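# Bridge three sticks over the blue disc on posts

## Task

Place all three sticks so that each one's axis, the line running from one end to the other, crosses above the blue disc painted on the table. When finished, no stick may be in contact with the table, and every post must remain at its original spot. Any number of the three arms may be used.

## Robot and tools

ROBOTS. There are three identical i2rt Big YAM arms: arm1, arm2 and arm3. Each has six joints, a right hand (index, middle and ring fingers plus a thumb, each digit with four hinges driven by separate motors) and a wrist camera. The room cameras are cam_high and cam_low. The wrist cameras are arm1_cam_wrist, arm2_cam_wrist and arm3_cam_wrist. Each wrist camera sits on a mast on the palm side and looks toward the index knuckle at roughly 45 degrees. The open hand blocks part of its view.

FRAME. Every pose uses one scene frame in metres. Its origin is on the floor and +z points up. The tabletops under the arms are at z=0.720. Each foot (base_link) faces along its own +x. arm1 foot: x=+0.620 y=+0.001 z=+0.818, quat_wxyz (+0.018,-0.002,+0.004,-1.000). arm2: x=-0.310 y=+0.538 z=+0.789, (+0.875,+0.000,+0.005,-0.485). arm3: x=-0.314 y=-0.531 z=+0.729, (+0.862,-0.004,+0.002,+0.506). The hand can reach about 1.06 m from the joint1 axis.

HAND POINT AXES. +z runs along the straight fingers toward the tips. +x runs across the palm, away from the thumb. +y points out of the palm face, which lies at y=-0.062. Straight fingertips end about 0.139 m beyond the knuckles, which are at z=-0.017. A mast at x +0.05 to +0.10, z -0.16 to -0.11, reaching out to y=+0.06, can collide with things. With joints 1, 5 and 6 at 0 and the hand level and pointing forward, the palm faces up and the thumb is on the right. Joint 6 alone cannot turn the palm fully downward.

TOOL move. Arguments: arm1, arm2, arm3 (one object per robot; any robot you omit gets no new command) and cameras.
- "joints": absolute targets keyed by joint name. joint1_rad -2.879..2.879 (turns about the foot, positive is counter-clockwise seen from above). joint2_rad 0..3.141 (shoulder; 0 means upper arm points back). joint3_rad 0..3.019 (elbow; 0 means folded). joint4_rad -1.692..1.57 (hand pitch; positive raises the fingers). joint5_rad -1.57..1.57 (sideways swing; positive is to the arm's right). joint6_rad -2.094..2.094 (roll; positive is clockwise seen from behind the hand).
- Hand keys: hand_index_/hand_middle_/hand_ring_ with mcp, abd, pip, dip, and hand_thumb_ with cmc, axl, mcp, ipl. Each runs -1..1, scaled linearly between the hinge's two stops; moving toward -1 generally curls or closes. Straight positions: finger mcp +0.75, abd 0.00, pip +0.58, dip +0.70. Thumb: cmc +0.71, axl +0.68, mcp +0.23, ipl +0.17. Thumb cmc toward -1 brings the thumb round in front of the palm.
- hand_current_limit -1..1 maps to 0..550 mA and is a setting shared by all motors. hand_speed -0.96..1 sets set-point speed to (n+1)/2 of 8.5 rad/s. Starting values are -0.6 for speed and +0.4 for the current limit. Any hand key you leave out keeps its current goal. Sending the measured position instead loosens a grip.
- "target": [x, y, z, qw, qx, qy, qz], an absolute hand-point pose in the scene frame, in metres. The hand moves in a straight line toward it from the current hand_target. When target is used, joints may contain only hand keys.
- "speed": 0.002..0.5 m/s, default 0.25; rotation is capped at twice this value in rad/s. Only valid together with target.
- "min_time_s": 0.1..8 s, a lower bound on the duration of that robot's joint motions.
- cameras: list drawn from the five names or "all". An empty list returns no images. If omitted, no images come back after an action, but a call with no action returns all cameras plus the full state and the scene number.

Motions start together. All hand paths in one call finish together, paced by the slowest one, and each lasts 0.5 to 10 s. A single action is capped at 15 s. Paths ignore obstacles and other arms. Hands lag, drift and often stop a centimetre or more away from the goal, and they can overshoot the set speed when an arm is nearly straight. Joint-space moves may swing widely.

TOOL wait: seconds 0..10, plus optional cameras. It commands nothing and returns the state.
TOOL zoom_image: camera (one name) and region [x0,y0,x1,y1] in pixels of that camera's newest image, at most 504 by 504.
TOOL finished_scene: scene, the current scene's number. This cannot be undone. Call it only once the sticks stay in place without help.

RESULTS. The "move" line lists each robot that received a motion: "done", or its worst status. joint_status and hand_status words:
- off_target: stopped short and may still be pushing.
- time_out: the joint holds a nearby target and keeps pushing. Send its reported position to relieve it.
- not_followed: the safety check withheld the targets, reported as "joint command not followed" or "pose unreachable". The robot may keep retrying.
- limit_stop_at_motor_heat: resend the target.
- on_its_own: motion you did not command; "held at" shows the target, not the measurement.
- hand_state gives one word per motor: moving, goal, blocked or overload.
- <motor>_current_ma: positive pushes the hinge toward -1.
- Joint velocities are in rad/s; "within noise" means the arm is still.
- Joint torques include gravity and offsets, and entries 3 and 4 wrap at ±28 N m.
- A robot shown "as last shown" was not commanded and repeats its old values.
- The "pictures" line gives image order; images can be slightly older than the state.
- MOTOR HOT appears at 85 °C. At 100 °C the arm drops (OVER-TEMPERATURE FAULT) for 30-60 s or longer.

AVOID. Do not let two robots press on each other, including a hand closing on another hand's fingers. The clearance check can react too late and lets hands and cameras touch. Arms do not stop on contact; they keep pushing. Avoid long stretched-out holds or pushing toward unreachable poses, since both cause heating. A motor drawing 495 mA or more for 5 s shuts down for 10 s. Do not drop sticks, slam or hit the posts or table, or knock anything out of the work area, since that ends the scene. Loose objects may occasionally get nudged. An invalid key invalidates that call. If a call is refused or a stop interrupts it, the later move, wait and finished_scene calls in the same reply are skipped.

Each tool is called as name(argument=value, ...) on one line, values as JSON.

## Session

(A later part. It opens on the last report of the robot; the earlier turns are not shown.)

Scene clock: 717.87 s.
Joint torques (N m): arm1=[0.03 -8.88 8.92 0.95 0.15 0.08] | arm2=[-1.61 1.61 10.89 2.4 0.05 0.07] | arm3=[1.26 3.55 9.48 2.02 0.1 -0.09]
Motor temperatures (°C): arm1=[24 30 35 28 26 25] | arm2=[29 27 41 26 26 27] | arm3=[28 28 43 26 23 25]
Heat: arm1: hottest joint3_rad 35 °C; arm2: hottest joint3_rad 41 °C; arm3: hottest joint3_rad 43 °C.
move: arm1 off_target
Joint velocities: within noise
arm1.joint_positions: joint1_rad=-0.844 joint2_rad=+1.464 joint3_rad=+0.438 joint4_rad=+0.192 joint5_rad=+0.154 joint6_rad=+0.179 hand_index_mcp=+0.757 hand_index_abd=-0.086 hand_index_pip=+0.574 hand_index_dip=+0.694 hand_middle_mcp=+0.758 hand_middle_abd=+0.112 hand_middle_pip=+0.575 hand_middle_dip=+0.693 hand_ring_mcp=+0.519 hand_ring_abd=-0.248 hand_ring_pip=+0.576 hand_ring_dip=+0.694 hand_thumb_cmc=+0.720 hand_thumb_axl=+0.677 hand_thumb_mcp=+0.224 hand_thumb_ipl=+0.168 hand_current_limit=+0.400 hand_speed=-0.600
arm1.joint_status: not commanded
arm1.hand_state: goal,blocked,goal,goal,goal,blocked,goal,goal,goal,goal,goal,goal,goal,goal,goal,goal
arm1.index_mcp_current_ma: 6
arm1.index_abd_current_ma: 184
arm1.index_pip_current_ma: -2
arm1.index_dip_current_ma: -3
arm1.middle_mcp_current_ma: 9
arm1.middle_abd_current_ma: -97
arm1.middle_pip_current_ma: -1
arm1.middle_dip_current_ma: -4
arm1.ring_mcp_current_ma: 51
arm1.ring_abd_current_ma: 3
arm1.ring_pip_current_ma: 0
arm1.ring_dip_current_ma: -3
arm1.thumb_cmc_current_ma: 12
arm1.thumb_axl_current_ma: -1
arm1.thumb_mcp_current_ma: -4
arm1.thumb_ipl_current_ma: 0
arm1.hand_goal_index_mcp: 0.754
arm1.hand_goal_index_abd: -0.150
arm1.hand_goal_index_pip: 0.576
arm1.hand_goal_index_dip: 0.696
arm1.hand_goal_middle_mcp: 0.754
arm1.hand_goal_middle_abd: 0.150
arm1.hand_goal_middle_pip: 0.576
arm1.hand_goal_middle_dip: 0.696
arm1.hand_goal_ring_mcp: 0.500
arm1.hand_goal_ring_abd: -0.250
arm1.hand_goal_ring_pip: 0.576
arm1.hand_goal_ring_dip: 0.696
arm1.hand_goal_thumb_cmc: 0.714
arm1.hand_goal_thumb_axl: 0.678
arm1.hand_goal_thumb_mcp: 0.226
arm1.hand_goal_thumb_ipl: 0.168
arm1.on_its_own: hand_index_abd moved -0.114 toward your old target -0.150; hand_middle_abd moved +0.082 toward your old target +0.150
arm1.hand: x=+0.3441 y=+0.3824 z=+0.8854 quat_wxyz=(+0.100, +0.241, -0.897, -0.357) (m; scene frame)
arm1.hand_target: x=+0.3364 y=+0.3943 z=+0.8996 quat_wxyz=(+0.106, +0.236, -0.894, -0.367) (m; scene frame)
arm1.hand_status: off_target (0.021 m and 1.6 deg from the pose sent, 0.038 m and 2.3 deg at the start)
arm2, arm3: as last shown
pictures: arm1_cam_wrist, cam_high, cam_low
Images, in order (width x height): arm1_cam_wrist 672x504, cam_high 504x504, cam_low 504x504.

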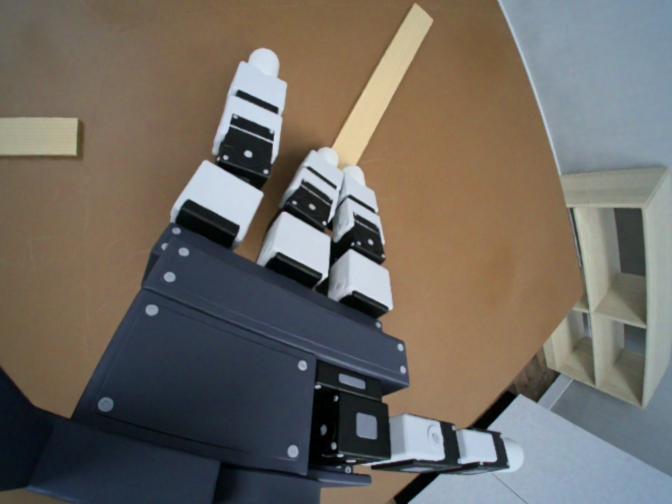

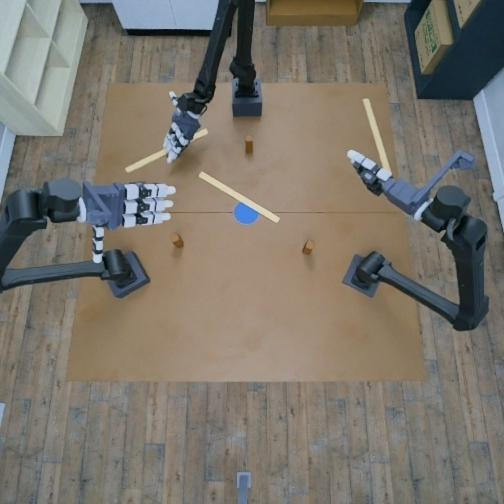

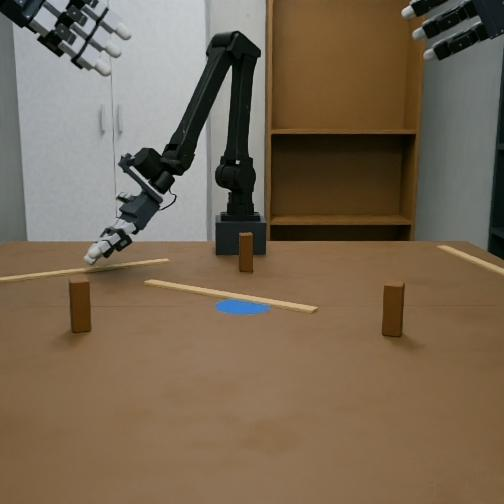

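move(arm1={"target": [0.3165, 0.415, 0.93, -0.0338, -0.2566, 0.9577, 0.1261], "speed": 0.15, "joints": {"hand_index_abd": 0.15, "hand_middle_abd": -0.15}}, cameras=["arm1_cam_wrist", "cam_low", "cam_high"])

zoom_image(camera="cam_high", region=[110, 60, 250, 200])

Scene clock: 771.27 s.
Joint torques (N m): arm1=[-0.21 -9 12.01 0.08 0.09 0.24] | arm2=[-1.38 1.61 10.89 2.43 0.05 0.06] | arm3=[1.73 3.9 9.5 2.11 0.18 -0.1]
Motor temperatures (°C): arm1=[24 30 39 27 26 25] | arm2=[29 27 41 26 26 27] | arm3=[28 28 43 26 23 25]
Heat: arm1: hottest joint3_rad 39 °C; arm2: hottest joint3_rad 41 °C; arm3: hottest joint3_rad 43 °C.
move: arm1 off_target
Joint velocities: within noise
arm1.joint_positions: joint1_rad=-0.871 joint2_rad=+1.426 joint3_rad=+0.876 joint4_rad=-0.797 joint5_rad=+0.054 joint6_rad=+0.185 hand_index_mcp=+0.757 hand_index_abd=+0.146 hand_index_pip=+0.575 hand_index_dip=+0.694 hand_middle_mcp=+0.758 hand_middle_abd=-0.146 hand_middle_pip=+0.575 hand_middle_dip=+0.693 hand_ring_mcp=+0.512 hand_ring_abd=-0.248 hand_ring_pip=+0.576 hand_ring_dip=+0.694 hand_thumb_cmc=+0.720 hand_thumb_axl=+0.677 hand_thumb_mcp=+0.224 hand_thumb_ipl=+0.168 hand_current_limit=+0.400 hand_speed=-0.600
arm1.joint_status: all done
arm1.hand_state: goal,goal,goal,goal,goal,goal,goal,goal,goal,goal,goal,goal,goal,goal,goal,goal
arm1.index_mcp_current_ma: 6
arm1.index_abd_current_ma: -6
arm1.index_pip_current_ma: -2
arm1.index_dip_current_ma: -3
arm1.middle_mcp_current_ma: 9
arm1.middle_abd_current_ma: 7
arm1.middle_pip_current_ma: -1
arm1.middle_dip_current_ma: -4
arm1.ring_mcp_current_ma: 29
arm1.ring_abd_current_ma: 3
arm1.ring_pip_current_ma: 0
arm1.ring_dip_current_ma: -3
arm1.thumb_cmc_current_ma: 12
arm1.thumb_axl_current_ma: -1
arm1.thumb_mcp_current_ma: -5
arm1.thumb_ipl_current_ma: 0
arm1.hand_goal_index_mcp: 0.754
arm1.hand_goal_index_abd: 0.150
arm1.hand_goal_index_pip: 0.576
arm1.hand_goal_index_dip: 0.696
arm1.hand_goal_middle_mcp: 0.754
arm1.hand_goal_middle_abd: -0.150
arm1.hand_goal_middle_pip: 0.576
arm1.hand_goal_middle_dip: 0.696
arm1.hand_goal_ring_mcp: 0.500
arm1.hand_goal_ring_abd: -0.250
arm1.hand_goal_ring_pip: 0.576
arm1.hand_goal_ring_dip: 0.696
arm1.hand_goal_thumb_cmc: 0.714
arm1.hand_goal_thumb_axl: 0.678
arm1.hand_goal_thumb_mcp: 0.226
arm1.hand_goal_thumb_ipl: 0.168
arm1.hand: x=+0.3260 y=+0.3971 z=+0.9159 quat_wxyz=(+0.026, +0.267, -0.956, -0.117) (m; scene frame)
arm1.hand_target: x=+0.3176 y=+0.4135 z=+0.9312 quat_wxyz=(+0.033, +0.256, -0.958, -0.127) (m; scene frame)
arm1.hand_status: off_target (0.025 m and 1.8 deg from the pose sent, 0.062 m and 28.5 deg at the start)
arm2, arm3: as last shown
pictures: arm1_cam_wrist, cam_high, cam_low
Images, in order (width x height): arm1_cam_wrist 672x504, cam_high 504x504, cam_low 504x504.

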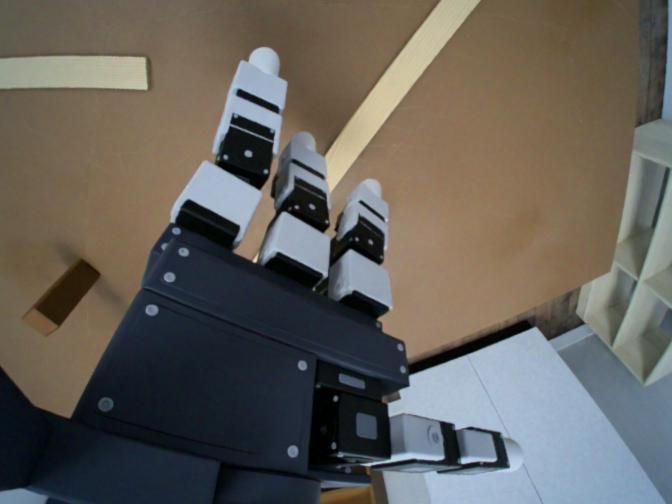

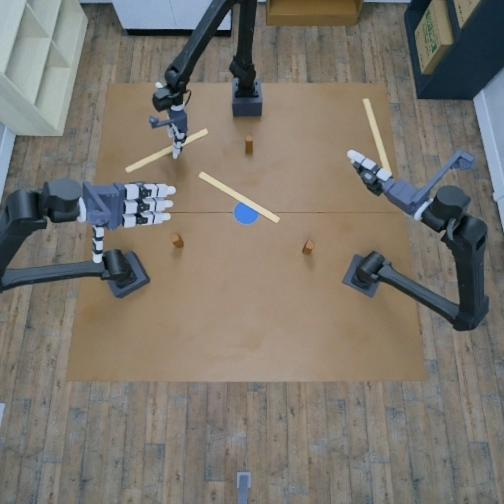

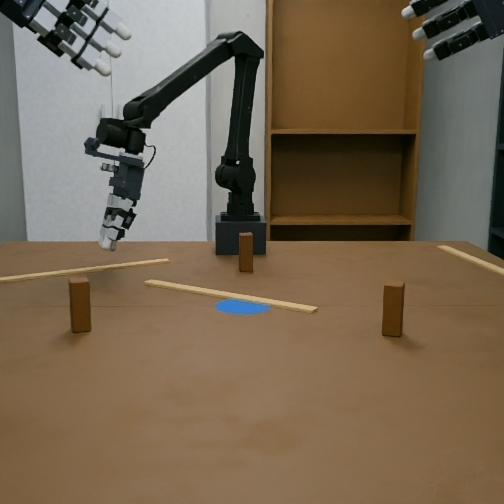

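Scaled by 3.600 from the camera's 504x504 image, which has a finer 720x720 frame.

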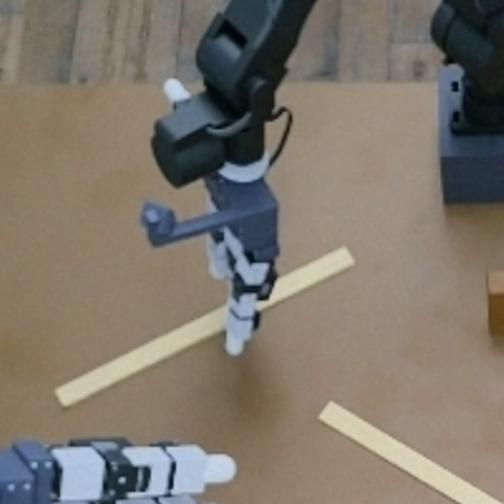

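move(arm1={"target": [0.305, 0.464, 0.905, -0.0338, -0.2566, 0.9577, 0.1261], "speed": 0.15}, cameras=["arm1_cam_wrist", "cam_low", "cam_high"])

zoom_image(camera="cam_high", region=[110, 60, 250, 200])

Scene clock: 781.53 s.
Joint torques (N m): arm1=[-0.26 -10.81 11.69 1.17 0.06 -0.06] | arm2=[-1.55 1.61 10.88 2.39 0.05 0.07] | arm3=[1.38 4.25 9.47 2.04 0.13 -0.11]
Motor temperatures (°C): arm1=[24 30 40 27 26 25] | arm2=[29 27 41 26 26 27] | arm3=[28 28 43 26 23 25]
Heat: arm1: hottest joint3_rad 40 °C; arm2: hottest joint3_rad 41 °C; arm3: hottest joint3_rad 43 °C.
move: arm1 off_target
Joint velocities: within noise
arm1.joint_positions: joint1_rad=-0.930 joint2_rad=+1.573 joint3_rad=+0.968 joint4_rad=-0.765 joint5_rad=+0.039 joint6_rad=+0.159 hand_index_mcp=+0.757 hand_index_abd=+0.146 hand_index_pip=+0.575 hand_index_dip=+0.694 hand_middle_mcp=+0.758 hand_middle_abd=-0.146 hand_middle_pip=+0.575 hand_middle_dip=+0.693 hand_ring_mcp=+0.511 hand_ring_abd=-0.248 hand_ring_pip=+0.576 hand_ring_dip=+0.694 hand_thumb_cmc=+0.720 hand_thumb_axl=+0.677 hand_thumb_mcp=+0.223 hand_thumb_ipl=+0.168 hand_current_limit=+0.400 hand_speed=-0.600
arm1.joint_status: not commanded
arm1.hand_state: goal,goal,goal,goal,goal,goal,goal,goal,goal,goal,goal,goal,goal,goal,goal,goal
arm1.index_mcp_current_ma: 6
arm1.index_abd_current_ma: -6
arm1.index_pip_current_ma: -2
arm1.index_dip_current_ma: -3
arm1.middle_mcp_current_ma: 7
arm1.middle_abd_current_ma: 7
arm1.middle_pip_current_ma: -1
arm1.middle_dip_current_ma: -4
arm1.ring_mcp_current_ma: 25
arm1.ring_abd_current_ma: 3
arm1.ring_pip_current_ma: 0
arm1.ring_dip_current_ma: -3
arm1.thumb_cmc_current_ma: 12
arm1.thumb_axl_current_ma: -1
arm1.thumb_mcp_current_ma: -6
arm1.thumb_ipl_current_ma: 0
arm1.hand_goal_index_mcp: 0.754
arm1.hand_goal_index_abd: 0.150
arm1.hand_goal_index_pip: 0.576
arm1.hand_goal_index_dip: 0.696
arm1.hand_goal_middle_mcp: 0.754
arm1.hand_goal_middle_abd: -0.150
arm1.hand_goal_middle_pip: 0.576
arm1.hand_goal_middle_dip: 0.696
arm1.hand_goal_ring_mcp: 0.500
arm1.hand_goal_ring_abd: -0.250
arm1.hand_goal_ring_pip: 0.576
arm1.hand_goal_ring_dip: 0.696
arm1.hand_goal_thumb_cmc: 0.714
arm1.hand_goal_thumb_axl: 0.678
arm1.hand_goal_thumb_mcp: 0.226
arm1.hand_goal_thumb_ipl: 0.168
arm1.hand: x=+0.3207 y=+0.4428 z=+0.8891 quat_wxyz=(+0.024, +0.252, -0.962, -0.104) (m; scene frame)
arm1.hand_target: x=+0.3060 y=+0.4626 z=+0.9056 quat_wxyz=(+0.034, +0.256, -0.958, -0.126) (m; scene frame)
arm1.hand_status: off_target (0.031 m and 2.9 deg from the pose sent, 0.071 m and 1.8 deg at the start)
arm2.joint_positions: joint1_rad=-0.236 joint2_rad=+0.633 joint3_rad=+1.346 joint4_rad=-1.359 joint5_rad=-0.103 joint6_rad=+1.070 hand_index_mcp=+0.754 hand_index_abd=+0.000 hand_index_pip=+0.577 hand_index_dip=+0.696 hand_middle_mcp=+0.754 hand_middle_abd=+0.000 hand_middle_pip=+0.577 hand_middle_dip=+0.696 hand_ring_mcp=+0.754 hand_ring_abd=+0.000 hand_ring_pip=+0.577 hand_ring_dip=+0.696 hand_thumb_cmc=+0.714 hand_thumb_axl=+0.677 hand_thumb_mcp=+0.226 hand_thumb_ipl=+0.168 hand_current_limit=+0.400 hand_speed=-0.600
arm2.joint_status: not commanded
arm2.hand_state: goal,goal,goal,goal,goal,goal,goal,goal,goal,goal,goal,goal,goal,goal,goal,goal
arm2.index_mcp_current_ma: 0
arm2.index_abd_current_ma: 0
arm2.index_pip_current_ma: 1
arm2.index_dip_current_ma: 0
arm2.middle_mcp_current_ma: 0
arm2.middle_abd_current_ma: 0
arm2.middle_pip_current_ma: 1
arm2.middle_dip_current_ma: 0
arm2.ring_mcp_current_ma: 0
arm2.ring_abd_current_ma: 0
arm2.ring_pip_current_ma: 1
arm2.ring_dip_current_ma: 0
arm2.thumb_cmc_current_ma: 0
arm2.thumb_axl_current_ma: -1
arm2.thumb_mcp_current_ma: -1
arm2.thumb_ipl_current_ma: 0
arm2.hand_goal_index_mcp: 0.754
arm2.hand_goal_index_abd: 0.000
arm2.hand_goal_index_pip: 0.576
arm2.hand_goal_index_dip: 0.696
arm2.hand_goal_middle_mcp: 0.754
arm2.hand_goal_middle_abd: 0.000
arm2.hand_goal_middle_pip: 0.576
arm2.hand_goal_middle_dip: 0.696
arm2.hand_goal_ring_mcp: 0.754
arm2.hand_goal_ring_abd: 0.000
arm2.hand_goal_ring_pip: 0.576
arm2.hand_goal_ring_dip: 0.696
arm2.hand_goal_thumb_cmc: 0.714
arm2.hand_goal_thumb_axl: 0.678
arm2.hand_goal_thumb_mcp: 0.226
arm2.hand_goal_thumb_ipl: 0.168
arm2.hand: x=-0.2867 y=+0.2657 z=+1.3096 quat_wxyz=(+0.312, +0.843, -0.304, +0.316) (m; scene frame)
arm2.hand_target: x=-0.2872 y=+0.2675 z=+1.3238 quat_wxyz=(+0.323, +0.836, -0.301, +0.325) (m; scene frame)
arm2.hand_status: not commanded
arm3.joint_positions: joint1_rad=-0.248 joint2_rad=+0.524 joint3_rad=+1.344 joint4_rad=-1.154 joint5_rad=+0.108 joint6_rad=+1.160 hand_index_mcp=+0.755 hand_index_abd=+0.001 hand_index_pip=+0.577 hand_index_dip=+0.696 hand_middle_mcp=+0.755 hand_middle_abd=+0.001 hand_middle_pip=+0.577 hand_middle_dip=+0.696 hand_ring_mcp=+0.755 hand_ring_abd=+0.001 hand_ring_pip=+0.577 hand_ring_dip=+0.696 hand_thumb_cmc=+0.715 hand_thumb_axl=+0.677 hand_thumb_mcp=+0.226 hand_thumb_ipl=+0.168 hand_current_limit=+0.400 hand_speed=-0.600
arm3.joint_status: not commanded
arm3.hand_state: goal,goal,goal,goal,goal,goal,goal,goal,goal,goal,goal,goal,goal,goal,goal,goal
arm3.index_mcp_current_ma: 1
arm3.index_abd_current_ma: 0
arm3.index_pip_current_ma: 0
arm3.index_dip_current_ma: 0
arm3.middle_mcp_current_ma: 1
arm3.middle_abd_current_ma: 0
arm3.middle_pip_current_ma: 0
arm3.middle_dip_current_ma: 0
arm3.ring_mcp_current_ma: 1
arm3.ring_abd_current_ma: 0
arm3.ring_pip_current_ma: 0
arm3.ring_dip_current_ma: 0
arm3.thumb_cmc_current_ma: 0
arm3.thumb_axl_current_ma: 0
arm3.thumb_mcp_current_ma: 0
arm3.thumb_ipl_current_ma: 0
arm3.hand_goal_index_mcp: 0.754
arm3.hand_goal_index_abd: 0.000
arm3.hand_goal_index_pip: 0.576
arm3.hand_goal_index_dip: 0.696
arm3.hand_goal_middle_mcp: 0.754
arm3.hand_goal_middle_abd: 0.000
arm3.hand_goal_middle_pip: 0.576
arm3.hand_goal_middle_dip: 0.696
arm3.hand_goal_ring_mcp: 0.754
arm3.hand_goal_ring_abd: 0.000
arm3.hand_goal_ring_pip: 0.576
arm3.hand_goal_ring_dip: 0.696
arm3.hand_goal_thumb_cmc: 0.714
arm3.hand_goal_thumb_axl: 0.678
arm3.hand_goal_thumb_mcp: 0.226
arm3.hand_goal_thumb_ipl: 0.168
arm3.hand: x=-0.0891 y=-0.4405 z=+1.3218 quat_wxyz=(-0.069, +0.684, +0.444, +0.575) (m; scene frame)
arm3.hand_target: x=-0.0923 y=-0.4439 z=+1.3317 quat_wxyz=(-0.072, +0.679, +0.440, +0.584) (m; scene frame)
arm3.hand_status: not commanded
pictures: arm1_cam_wrist, cam_high, cam_low
Images, in order (width x height): arm1_cam_wrist 672x504, cam_high 504x504, cam_low 504x504.

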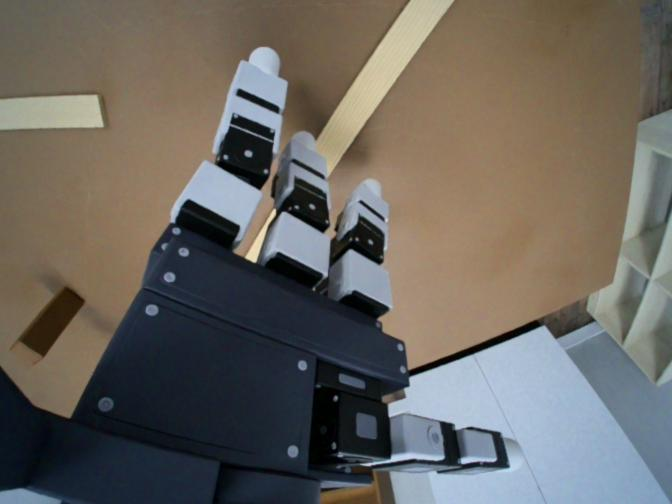

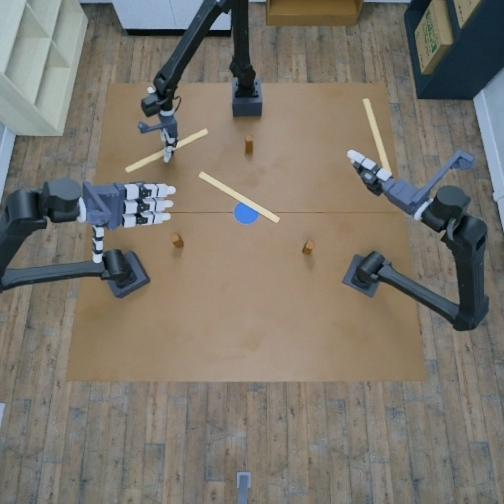

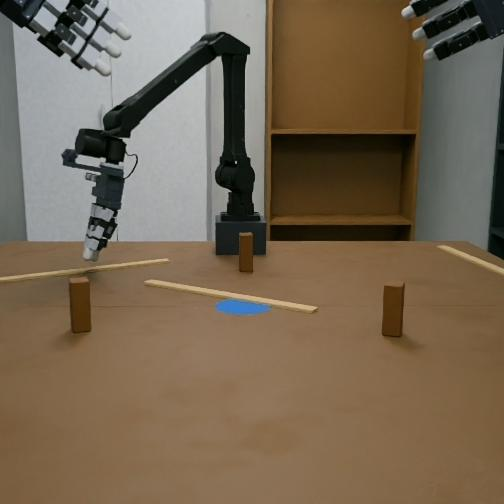

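Scaled by 3.600 from the camera's 504x504 image, which has a finer 720x720 frame.

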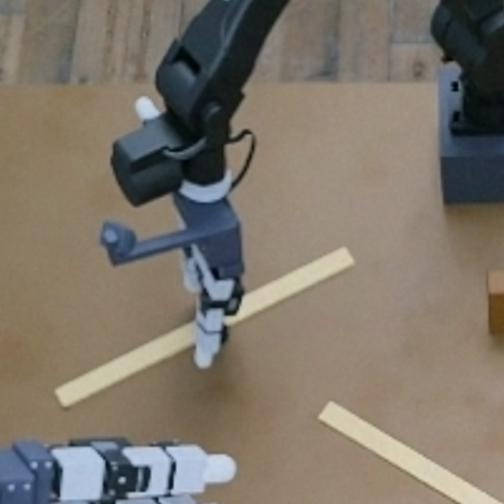

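move(arm1={"target": [0.291, 0.4845, 0.885, -0.0338, -0.2566, 0.9577, 0.1261], "speed": 0.1})

move(arm1={"target": [0.291, 0.4845, 0.870, -0.0338, -0.2566, 0.9577, 0.1261], "speed": 0.08, "joints": {"hand_index_abd": 0.12, "hand_middle_abd": -0.12}}, cameras=["arm1_cam_wrist", "cam_low", "cam_high"])

zoom_image(camera="cam_high", region=[110, 60, 250, 200])

zoom_image(camera="cam_low", region=[50, 200, 150, 300])

zoom_image(camera="arm1_cam_wrist", region=[200, 50, 500, 300])

Scene clock: 799.13 s.
Joint torques (N m): arm1=[-0.32 -12.04 11.44 1.21 0.07 -0.03] | arm2=[-1.44 1.79 10.85 2.39 0.05 0.06] | arm3=[1.2 3.66 9.58 2.11 0.13 -0.07]
Motor temperatures (°C): arm1=[24 31 42 27 26 25] | arm2=[29 27 41 26 26 27] | arm3=[28 28 43 26 23 25]
Heat: arm1: hottest joint3_rad 42 °C; arm2: hottest joint3_rad 41 °C; arm3: hottest joint3_rad 43 °C.
move: arm1 off_target
Joint velocities: within noise
arm1.joint_positions: joint1_rad=-0.931 joint2_rad=+1.661 joint3_rad=+1.018 joint4_rad=-0.726 joint5_rad=+0.037 joint6_rad=+0.154 hand_index_mcp=+0.757 hand_index_abd=+0.146 hand_index_pip=+0.575 hand_index_dip=+0.694 hand_middle_mcp=+0.758 hand_middle_abd=-0.146 hand_middle_pip=+0.575 hand_middle_dip=+0.693 hand_ring_mcp=+0.511 hand_ring_abd=-0.248 hand_ring_pip=+0.576 hand_ring_dip=+0.694 hand_thumb_cmc=+0.720 hand_thumb_axl=+0.677 hand_thumb_mcp=+0.223 hand_thumb_ipl=+0.168 hand_current_limit=+0.400 hand_speed=-0.600
arm1.joint_status: not commanded
arm1.hand_state: goal,goal,goal,goal,goal,goal,goal,goal,goal,goal,goal,goal,goal,goal,goal,goal
arm1.index_mcp_current_ma: 6
arm1.index_abd_current_ma: -6
arm1.index_pip_current_ma: -2
arm1.index_dip_current_ma: -3
arm1.middle_mcp_current_ma: 7
arm1.middle_abd_current_ma: 6
arm1.middle_pip_current_ma: -1
arm1.middle_dip_current_ma: -4
arm1.ring_mcp_current_ma: 25
arm1.ring_abd_current_ma: 3
arm1.ring_pip_current_ma: 0
arm1.ring_dip_current_ma: -3
arm1.thumb_cmc_current_ma: 12
arm1.thumb_axl_current_ma: -1
arm1.thumb_mcp_current_ma: -6
arm1.thumb_ipl_current_ma: 0
arm1.hand_goal_index_mcp: 0.754
arm1.hand_goal_index_abd: 0.150
arm1.hand_goal_index_pip: 0.576
arm1.hand_goal_index_dip: 0.696
arm1.hand_goal_middle_mcp: 0.754
arm1.hand_goal_middle_abd: -0.150
arm1.hand_goal_middle_pip: 0.576
arm1.hand_goal_middle_dip: 0.696
arm1.hand_goal_ring_mcp: 0.500
arm1.hand_goal_ring_abd: -0.250
arm1.hand_goal_ring_pip: 0.576
arm1.hand_goal_ring_dip: 0.696
arm1.hand_goal_thumb_cmc: 0.714
arm1.hand_goal_thumb_axl: 0.678
arm1.hand_goal_thumb_mcp: 0.226
arm1.hand_goal_thumb_ipl: 0.168
arm1.hand: x=+0.3049 y=+0.4623 z=+0.8703 quat_wxyz=(+0.025, +0.254, -0.961, -0.104) (m; scene frame)
arm1.hand_target: x=+0.2920 y=+0.4833 z=+0.8856 quat_wxyz=(+0.034, +0.256, -0.958, -0.126) (m; scene frame)
arm1.hand_status: off_target (0.030 m and 2.8 deg from the pose sent, 0.051 m and 2.9 deg at the start)
arm2, arm3: as last shown
pictures: none

Scene clock: 800.13 s.
Joint torques (N m): arm1=[-0.09 -12.22 10.3 1.21 0.09 -0.05] | arm2=[-1.38 1.67 10.89 2.43 0.06 0.06] | arm3=[1.32 3.72 9.39 2 0.12 -0.09]
Motor temperatures (°C): arm1=[24 31 42 27 26 25] | arm2=[29 27 41 26 26 27] | arm3=[28 28 43 26 23 25]
Heat: arm1: hottest joint3_rad 42 °C; arm2: hottest joint3_rad 41 °C; arm3: hottest joint3_rad 43 °C.
move: arm1 off_target
Joint velocities: within noise
arm1.joint_positions: joint1_rad=-0.931 joint2_rad=+1.686 joint3_rad=+1.019 joint4_rad=-0.686 joint5_rad=+0.037 joint6_rad=+0.154 hand_index_mcp=+0.757 hand_index_abd=+0.123 hand_index_pip=+0.575 hand_index_dip=+0.694 hand_middle_mcp=+0.758 hand_middle_abd=-0.123 hand_middle_pip=+0.575 hand_middle_dip=+0.693 hand_ring_mcp=+0.511 hand_ring_abd=-0.248 hand_ring_pip=+0.576 hand_ring_dip=+0.694 hand_thumb_cmc=+0.720 hand_thumb_axl=+0.677 hand_thumb_mcp=+0.223 hand_thumb_ipl=+0.168 hand_current_limit=+0.400 hand_speed=-0.600
arm1.joint_status: all done
arm1.hand_state: goal,goal,goal,goal,goal,goal,goal,goal,goal,goal,goal,goal,goal,goal,goal,goal
arm1.index_mcp_current_ma: 6
arm1.index_abd_current_ma: 3
arm1.index_pip_current_ma: -2
arm1.index_dip_current_ma: -3
arm1.middle_mcp_current_ma: 7
arm1.middle_abd_current_ma: -3
arm1.middle_pip_current_ma: -1
arm1.middle_dip_current_ma: -4
arm1.ring_mcp_current_ma: 25
arm1.ring_abd_current_ma: 3
arm1.ring_pip_current_ma: 0
arm1.ring_dip_current_ma: -3
arm1.thumb_cmc_current_ma: 12
arm1.thumb_axl_current_ma: -1
arm1.thumb_mcp_current_ma: -6
arm1.thumb_ipl_current_ma: 0
arm1.hand_goal_index_mcp: 0.754
arm1.hand_goal_index_abd: 0.120
arm1.hand_goal_index_pip: 0.576
arm1.hand_goal_index_dip: 0.696
arm1.hand_goal_middle_mcp: 0.754
arm1.hand_goal_middle_abd: -0.120
arm1.hand_goal_middle_pip: 0.576
arm1.hand_goal_middle_dip: 0.696
arm1.hand_goal_ring_mcp: 0.500
arm1.hand_goal_ring_abd: -0.250
arm1.hand_goal_ring_pip: 0.576
arm1.hand_goal_ring_dip: 0.696
arm1.hand_goal_thumb_cmc: 0.714
arm1.hand_goal_thumb_axl: 0.678
arm1.hand_goal_thumb_mcp: 0.226
arm1.hand_goal_thumb_ipl: 0.168
arm1.hand: x=+0.3005 y=+0.4677 z=+0.8619 quat_wxyz=(+0.027, +0.254, -0.960, -0.111) (m; scene frame)
arm1.hand_target: x=+0.2915 y=+0.4840 z=+0.8705 quat_wxyz=(+0.034, +0.256, -0.958, -0.126) (m; scene frame)
arm1.hand_status: off_target (0.021 m and 1.9 deg from the pose sent, 0.026 m and 2.8 deg at the start)
arm2, arm3: as last shown
pictures: arm1_cam_wrist, cam_high, cam_low
Images, in order (width x height): arm1_cam_wrist 672x504, cam_high 504x504, cam_low 504x504.

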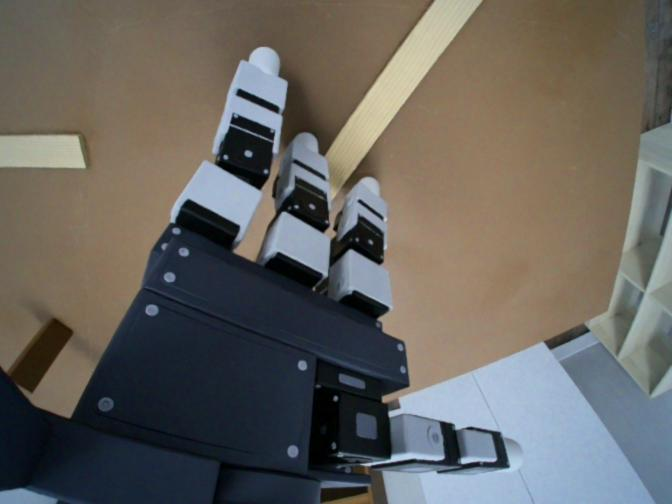

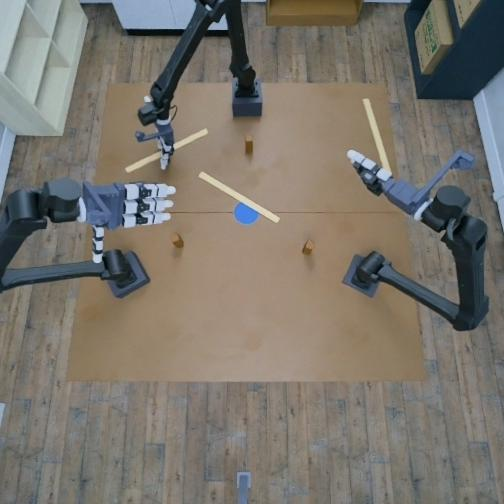

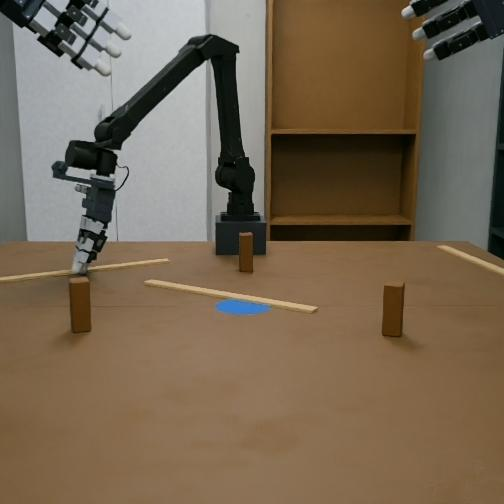

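Scaled by 3.600 from the camera's 504x504 image, which has a finer 720x720 frame.

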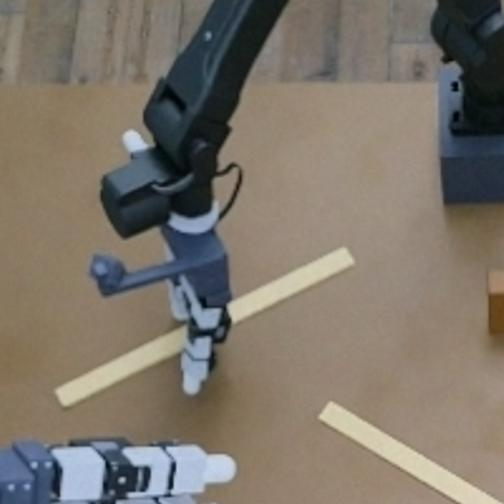

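Scaled by 5.040 from the camera's 504x504 image, which has a finer 720x720 frame.

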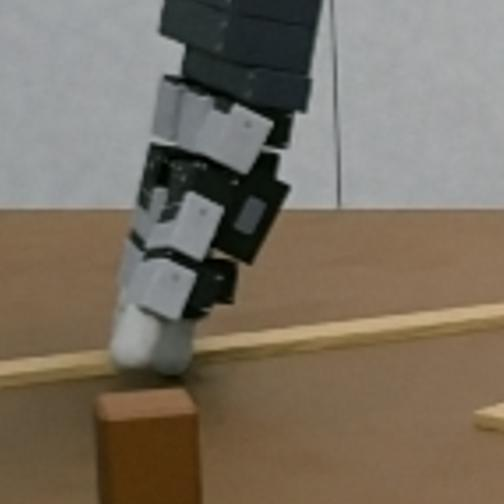

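Scaled by 1.680 from the camera's 672x504 image, which has a finer 960x720 frame.

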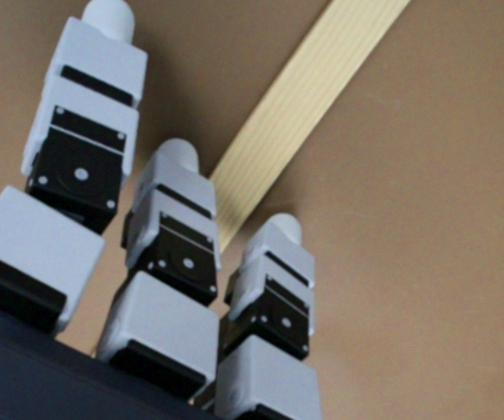

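move(arm1={"target": [0.293, 0.481, 0.858, -0.0338, -0.2566, 0.9577, 0.1261], "speed": 0.08})

move(arm1={"joints": {"hand_index_abd": -0.15, "hand_middle_abd": 0.15}}, cameras=["arm1_cam_wrist", "cam_low"])

zoom_image(camera="cam_low", region=[50, 200, 150, 300])

zoom_image(camera="arm1_cam_wrist", region=[200, 50, 500, 300])

Scene clock: 809.13 s.
Joint torques (N m): arm1=[-0.03 -11.75 8.58 1.47 0.09 -0.04] | arm2=[-1.44 1.49 10.92 2.41 0.05 0.07] | arm3=[2.26 3.78 9.5 2.03 0.12 -0.12]
Motor temperatures (°C): arm1=[24 30 42 27 26 25] | arm2=[29 27 41 26 26 27] | arm3=[28 28 43 26 23 25]
Heat: arm1: hottest joint3_rad 42 °C; arm2: hottest joint3_rad 41 °C; arm3: hottest joint3_rad 43 °C.
move: arm1 done
Joint velocities: within noise
arm1.joint_positions: joint1_rad=-0.931 joint2_rad=+1.693 joint3_rad=+1.019 joint4_rad=-0.656 joint5_rad=+0.037 joint6_rad=+0.154 hand_index_mcp=+0.760 hand_index_abd=+0.123 hand_index_pip=+0.580 hand_index_dip=+0.697 hand_middle_mcp=+0.758 hand_middle_abd=-0.123 hand_middle_pip=+0.575 hand_middle_dip=+0.693 hand_ring_mcp=+0.511 hand_ring_abd=-0.248 hand_ring_pip=+0.576 hand_ring_dip=+0.694 hand_thumb_cmc=+0.720 hand_thumb_axl=+0.677 hand_thumb_mcp=+0.223 hand_thumb_ipl=+0.168 hand_current_limit=+0.400 hand_speed=-0.600
arm1.joint_status: not commanded
arm1.hand_state: goal,goal,goal,goal,goal,goal,goal,goal,goal,goal,goal,goal,goal,goal,goal,goal
arm1.index_mcp_current_ma: 14
arm1.index_abd_current_ma: 4
arm1.index_pip_current_ma: 6
arm1.index_dip_current_ma: 1
arm1.middle_mcp_current_ma: 7
arm1.middle_abd_current_ma: -3
arm1.middle_pip_current_ma: -1
arm1.middle_dip_current_ma: -4
arm1.ring_mcp_current_ma: 25
arm1.ring_abd_current_ma: 3
arm1.ring_pip_current_ma: 0
arm1.ring_dip_current_ma: -3
arm1.thumb_cmc_current_ma: 12
arm1.thumb_axl_current_ma: -1
arm1.thumb_mcp_current_ma: -6
arm1.thumb_ipl_current_ma: 0
arm1.hand_goal_index_mcp: 0.754
arm1.hand_goal_index_abd: 0.120
arm1.hand_goal_index_pip: 0.576
arm1.hand_goal_index_dip: 0.696
arm1.hand_goal_middle_mcp: 0.754
arm1.hand_goal_middle_abd: -0.120
arm1.hand_goal_middle_pip: 0.576
arm1.hand_goal_middle_dip: 0.696
arm1.hand_goal_ring_mcp: 0.500
arm1.hand_goal_ring_abd: -0.250
arm1.hand_goal_ring_pip: 0.576
arm1.hand_goal_ring_dip: 0.696
arm1.hand_goal_thumb_cmc: 0.714
arm1.hand_goal_thumb_axl: 0.678
arm1.hand_goal_thumb_mcp: 0.226
arm1.hand_goal_thumb_ipl: 0.168
arm1.hand: x=+0.2966 y=+0.4725 z=+0.8625 quat_wxyz=(+0.032, +0.253, -0.959, -0.122) (m; scene frame)
arm1.hand_target: x=+0.2932 y=+0.4807 z=+0.8580 quat_wxyz=(+0.034, +0.257, -0.958, -0.126) (m; scene frame)
arm1.hand_status: done (0.010 m and 0.7 deg from the pose sent, 0.016 m and 1.9 deg at the start)
arm2, arm3: as last shown
pictures: none

Scene clock: 809.73 s.
Joint torques (N m): arm1=[-0.03 -11.69 8.58 1.37 0.1 -0.03] | arm2=[-1.55 1.79 10.86 2.44 0.04 0.07] | arm3=[1.73 3.84 9.66 1.91 0.11 -0.1]
Motor temperatures (°C): arm1=[24 31 42 27 26 25] | arm2=[29 27 41 26 26 27] | arm3=[28 28 43 26 23 25]
Heat: arm1: hottest joint3_rad 42 °C; arm2: hottest joint3_rad 41 °C; arm3: hottest joint3_rad 43 °C.
move: arm1 off_target
Joint velocities: within noise
arm1.joint_positions: joint1_rad=-0.931 joint2_rad=+1.693 joint3_rad=+1.019 joint4_rad=-0.653 joint5_rad=+0.043 joint6_rad=+0.154 hand_index_mcp=+0.759 hand_index_abd=+0.003 hand_index_pip=+0.579 hand_index_dip=+0.697 hand_middle_mcp=+0.757 hand_middle_abd=+0.010 hand_middle_pip=+0.576 hand_middle_dip=+0.694 hand_ring_mcp=+0.510 hand_ring_abd=-0.248 hand_ring_pip=+0.576 hand_ring_dip=+0.694 hand_thumb_cmc=+0.720 hand_thumb_axl=+0.677 hand_thumb_mcp=+0.223 hand_thumb_ipl=+0.168 hand_current_limit=+0.400 hand_speed=-0.600
arm1.joint_status: hand_index_abd off_target (ended at +0.003, target -0.150); hand_middle_abd off_target (ended at +0.010, target +0.150)
arm1.hand_state: goal,blocked,goal,goal,goal,blocked,goal,goal,goal,goal,goal,goal,goal,goal,goal,goal
arm1.index_mcp_current_ma: 9
arm1.index_abd_current_ma: 385
arm1.index_pip_current_ma: 6
arm1.index_dip_current_ma: 1
arm1.middle_mcp_current_ma: 5
arm1.middle_abd_current_ma: -385
arm1.middle_pip_current_ma: 0
arm1.middle_dip_current_ma: -2
arm1.ring_mcp_current_ma: 25
arm1.ring_abd_current_ma: 3
arm1.ring_pip_current_ma: 0
arm1.ring_dip_current_ma: -3
arm1.thumb_cmc_current_ma: 12
arm1.thumb_axl_current_ma: -1
arm1.thumb_mcp_current_ma: -6
arm1.thumb_ipl_current_ma: 0
arm1.hand_goal_index_mcp: 0.754
arm1.hand_goal_index_abd: -0.150
arm1.hand_goal_index_pip: 0.576
arm1.hand_goal_index_dip: 0.696
arm1.hand_goal_middle_mcp: 0.754
arm1.hand_goal_middle_abd: 0.150
arm1.hand_goal_middle_pip: 0.576
arm1.hand_goal_middle_dip: 0.696
arm1.hand_goal_ring_mcp: 0.500
arm1.hand_goal_ring_abd: -0.250
arm1.hand_goal_ring_pip: 0.576
arm1.hand_goal_ring_dip: 0.696
arm1.hand_goal_thumb_cmc: 0.714
arm1.hand_goal_thumb_axl: 0.678
arm1.hand_goal_thumb_mcp: 0.226
arm1.hand_goal_thumb_ipl: 0.168
arm1.hand: x=+0.2971 y=+0.4737 z=+0.8632 quat_wxyz=(+0.030, +0.253, -0.959, -0.124) (m; scene frame)
arm1.hand_target: x=+0.2939 y=+0.4814 z=+0.8583 quat_wxyz=(+0.031, +0.256, -0.958, -0.127) (m; scene frame)
arm1.hand_status: not commanded
arm2, arm3: as last shown
pictures: arm1_cam_wrist, cam_low
Images, in order (width x height): arm1_cam_wrist 672x504, cam_low 504x504.

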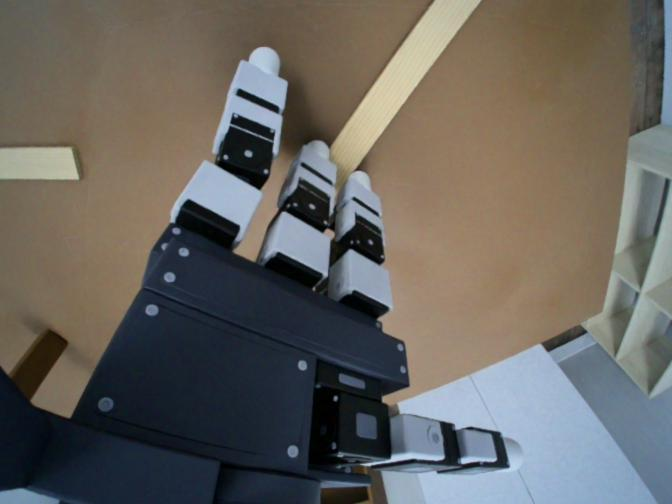

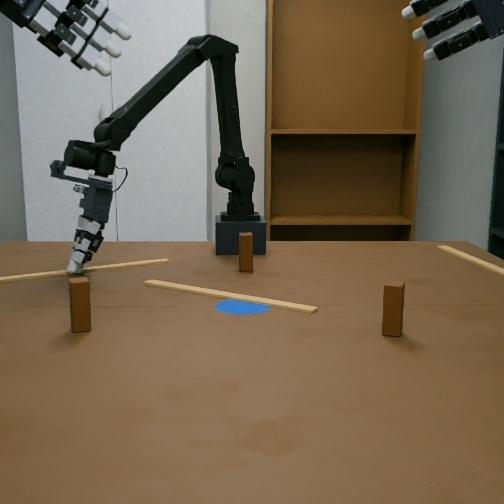

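Scaled by 5.040 from the camera's 504x504 image, which has a finer 720x720 frame.

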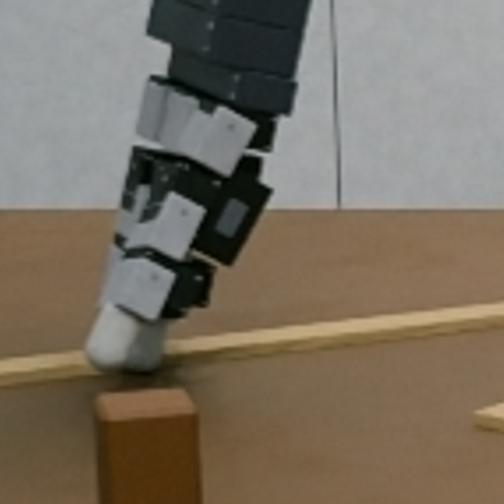

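Scaled by 1.680 from the camera's 672x504 image, which has a finer 960x720 frame.

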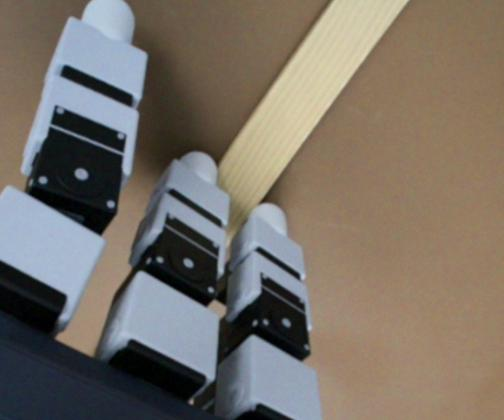

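move(arm1={"target": [0.284, 0.4915, 0.915, -0.0338, -0.2566, 0.9577, 0.1261], "speed": 0.06}, cameras=["arm1_cam_wrist", "cam_low", "cam_high"])

zoom_image(camera="cam_low", region=[0, 150, 200, 300])

Scene clock: 817.90 s.
Joint torques (N m): arm1=[0.5 -13.8 11.74 -0.09 0.1 -0.02] | arm2=[-1.73 1.55 10.88 2.45 0.04 0.08] | arm3=[0.73 3.72 9.51 2.07 0.15 -0.1]
Motor temperatures (°C): arm1=[24 31 42 27 26 25] | arm2=[29 27 41 26 26 27] | arm3=[28 28 43 26 23 25]
Heat: arm1: hottest joint3_rad 42 °C; arm2: hottest joint3_rad 41 °C; arm3: hottest joint3_rad 43 °C.
move: arm1 off_target
Joint velocities: within noise
arm1.joint_positions: joint1_rad=-0.931 joint2_rad=+1.661 joint3_rad=+1.085 joint4_rad=-0.785 joint5_rad=+0.033 joint6_rad=+0.153 hand_index_mcp=+0.753 hand_index_abd=-0.096 hand_index_pip=+0.574 hand_index_dip=+0.696 hand_middle_mcp=+0.751 hand_middle_abd=+0.100 hand_middle_pip=+0.573 hand_middle_dip=+0.694 hand_ring_mcp=+0.510 hand_ring_abd=-0.248 hand_ring_pip=+0.576 hand_ring_dip=+0.694 hand_thumb_cmc=+0.720 hand_thumb_axl=+0.677 hand_thumb_mcp=+0.223 hand_thumb_ipl=+0.168 hand_current_limit=+0.400 hand_speed=-0.600
arm1.joint_status: not commanded
arm1.hand_state: goal,blocked,goal,goal,goal,blocked,goal,goal,goal,goal,goal,goal,goal,goal,goal,goal
arm1.index_mcp_current_ma: -1
arm1.index_abd_current_ma: 148
arm1.index_pip_current_ma: -3
arm1.index_dip_current_ma: 0
arm1.middle_mcp_current_ma: -5
arm1.middle_abd_current_ma: -136
arm1.middle_pip_current_ma: -6
arm1.middle_dip_current_ma: -2
arm1.ring_mcp_current_ma: 23
arm1.ring_abd_current_ma: 3
arm1.ring_pip_current_ma: 0
arm1.ring_dip_current_ma: -3
arm1.thumb_cmc_current_ma: 11
arm1.thumb_axl_current_ma: -1
arm1.thumb_mcp_current_ma: -6
arm1.thumb_ipl_current_ma: 0
arm1.hand_goal_index_mcp: 0.754
arm1.hand_goal_index_abd: -0.150
arm1.hand_goal_index_pip: 0.576
arm1.hand_goal_index_dip: 0.696
arm1.hand_goal_middle_mcp: 0.754
arm1.hand_goal_middle_abd: 0.150
arm1.hand_goal_middle_pip: 0.576
arm1.hand_goal_middle_dip: 0.696
arm1.hand_goal_ring_mcp: 0.500
arm1.hand_goal_ring_abd: -0.250
arm1.hand_goal_ring_pip: 0.576
arm1.hand_goal_ring_dip: 0.696
arm1.hand_goal_thumb_cmc: 0.714
arm1.hand_goal_thumb_axl: 0.678
arm1.hand_goal_thumb_mcp: 0.226
arm1.hand_goal_thumb_ipl: 0.168
arm1.on_its_own: hand_index_abd moved -0.100 toward your old target -0.150; hand_middle_abd moved +0.090 toward your old target +0.150
arm1.hand: x=+0.2939 y=+0.4744 z=+0.8923 quat_wxyz=(+0.028, +0.255, -0.961, -0.107) (m; scene frame)
arm1.hand_target: x=+0.2840 y=+0.4899 z=+0.9150 quat_wxyz=(+0.036, +0.257, -0.957, -0.125) (m; scene frame)
arm1.hand_status: off_target (0.030 m and 2.3 deg from the pose sent, 0.056 m and 0.6 deg at the start)
arm2, arm3: as last shown
pictures: arm1_cam_wrist, cam_high, cam_low
Images, in order (width x height): arm1_cam_wrist 672x504, cam_high 504x504, cam_low 504x504.

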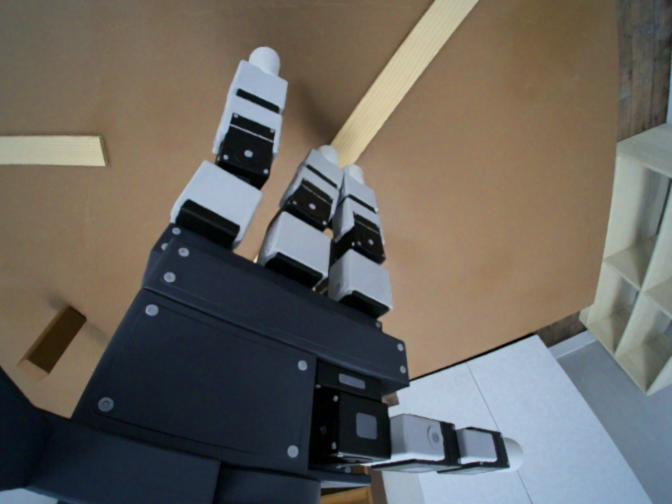

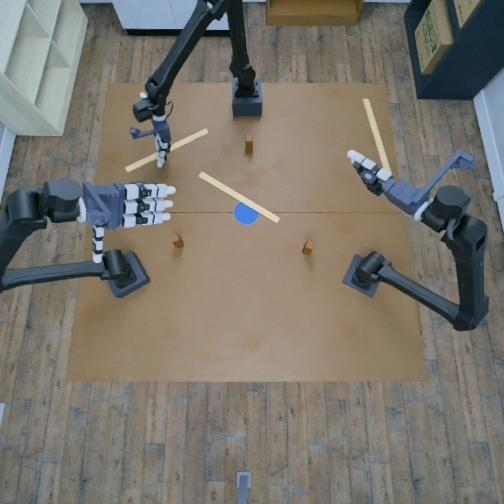

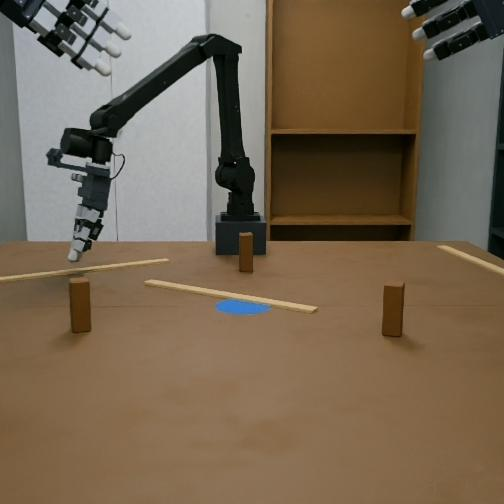

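Scaled by 2.520 from the camera's 504x504 image, which has a finer 720x720 frame.

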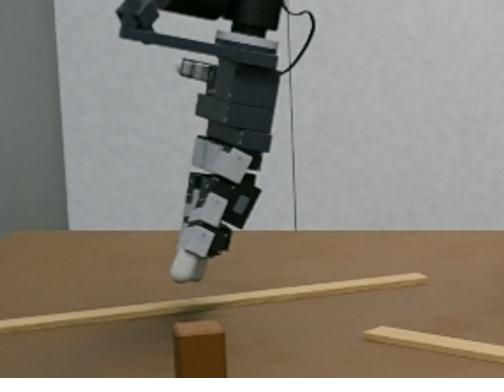

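zoom_image(camera="cam_low", region=[280, 280, 340, 340])

zoom_image(camera="arm1_cam_wrist", region=[0, 100, 130, 200])

Scaled by 8.400 from the camera's 504x504 image, which has a finer 720x720 frame.

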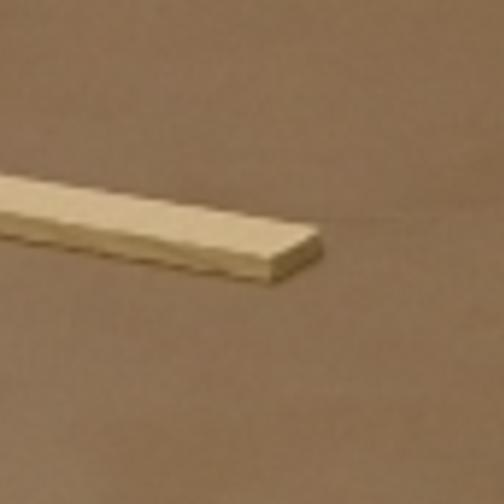

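Scaled by 3.877 from the camera's 672x504 image, which has a finer 960x720 frame.

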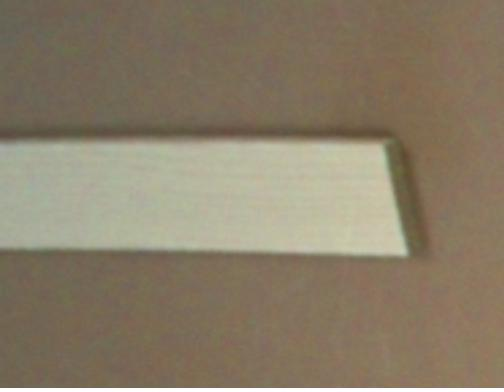

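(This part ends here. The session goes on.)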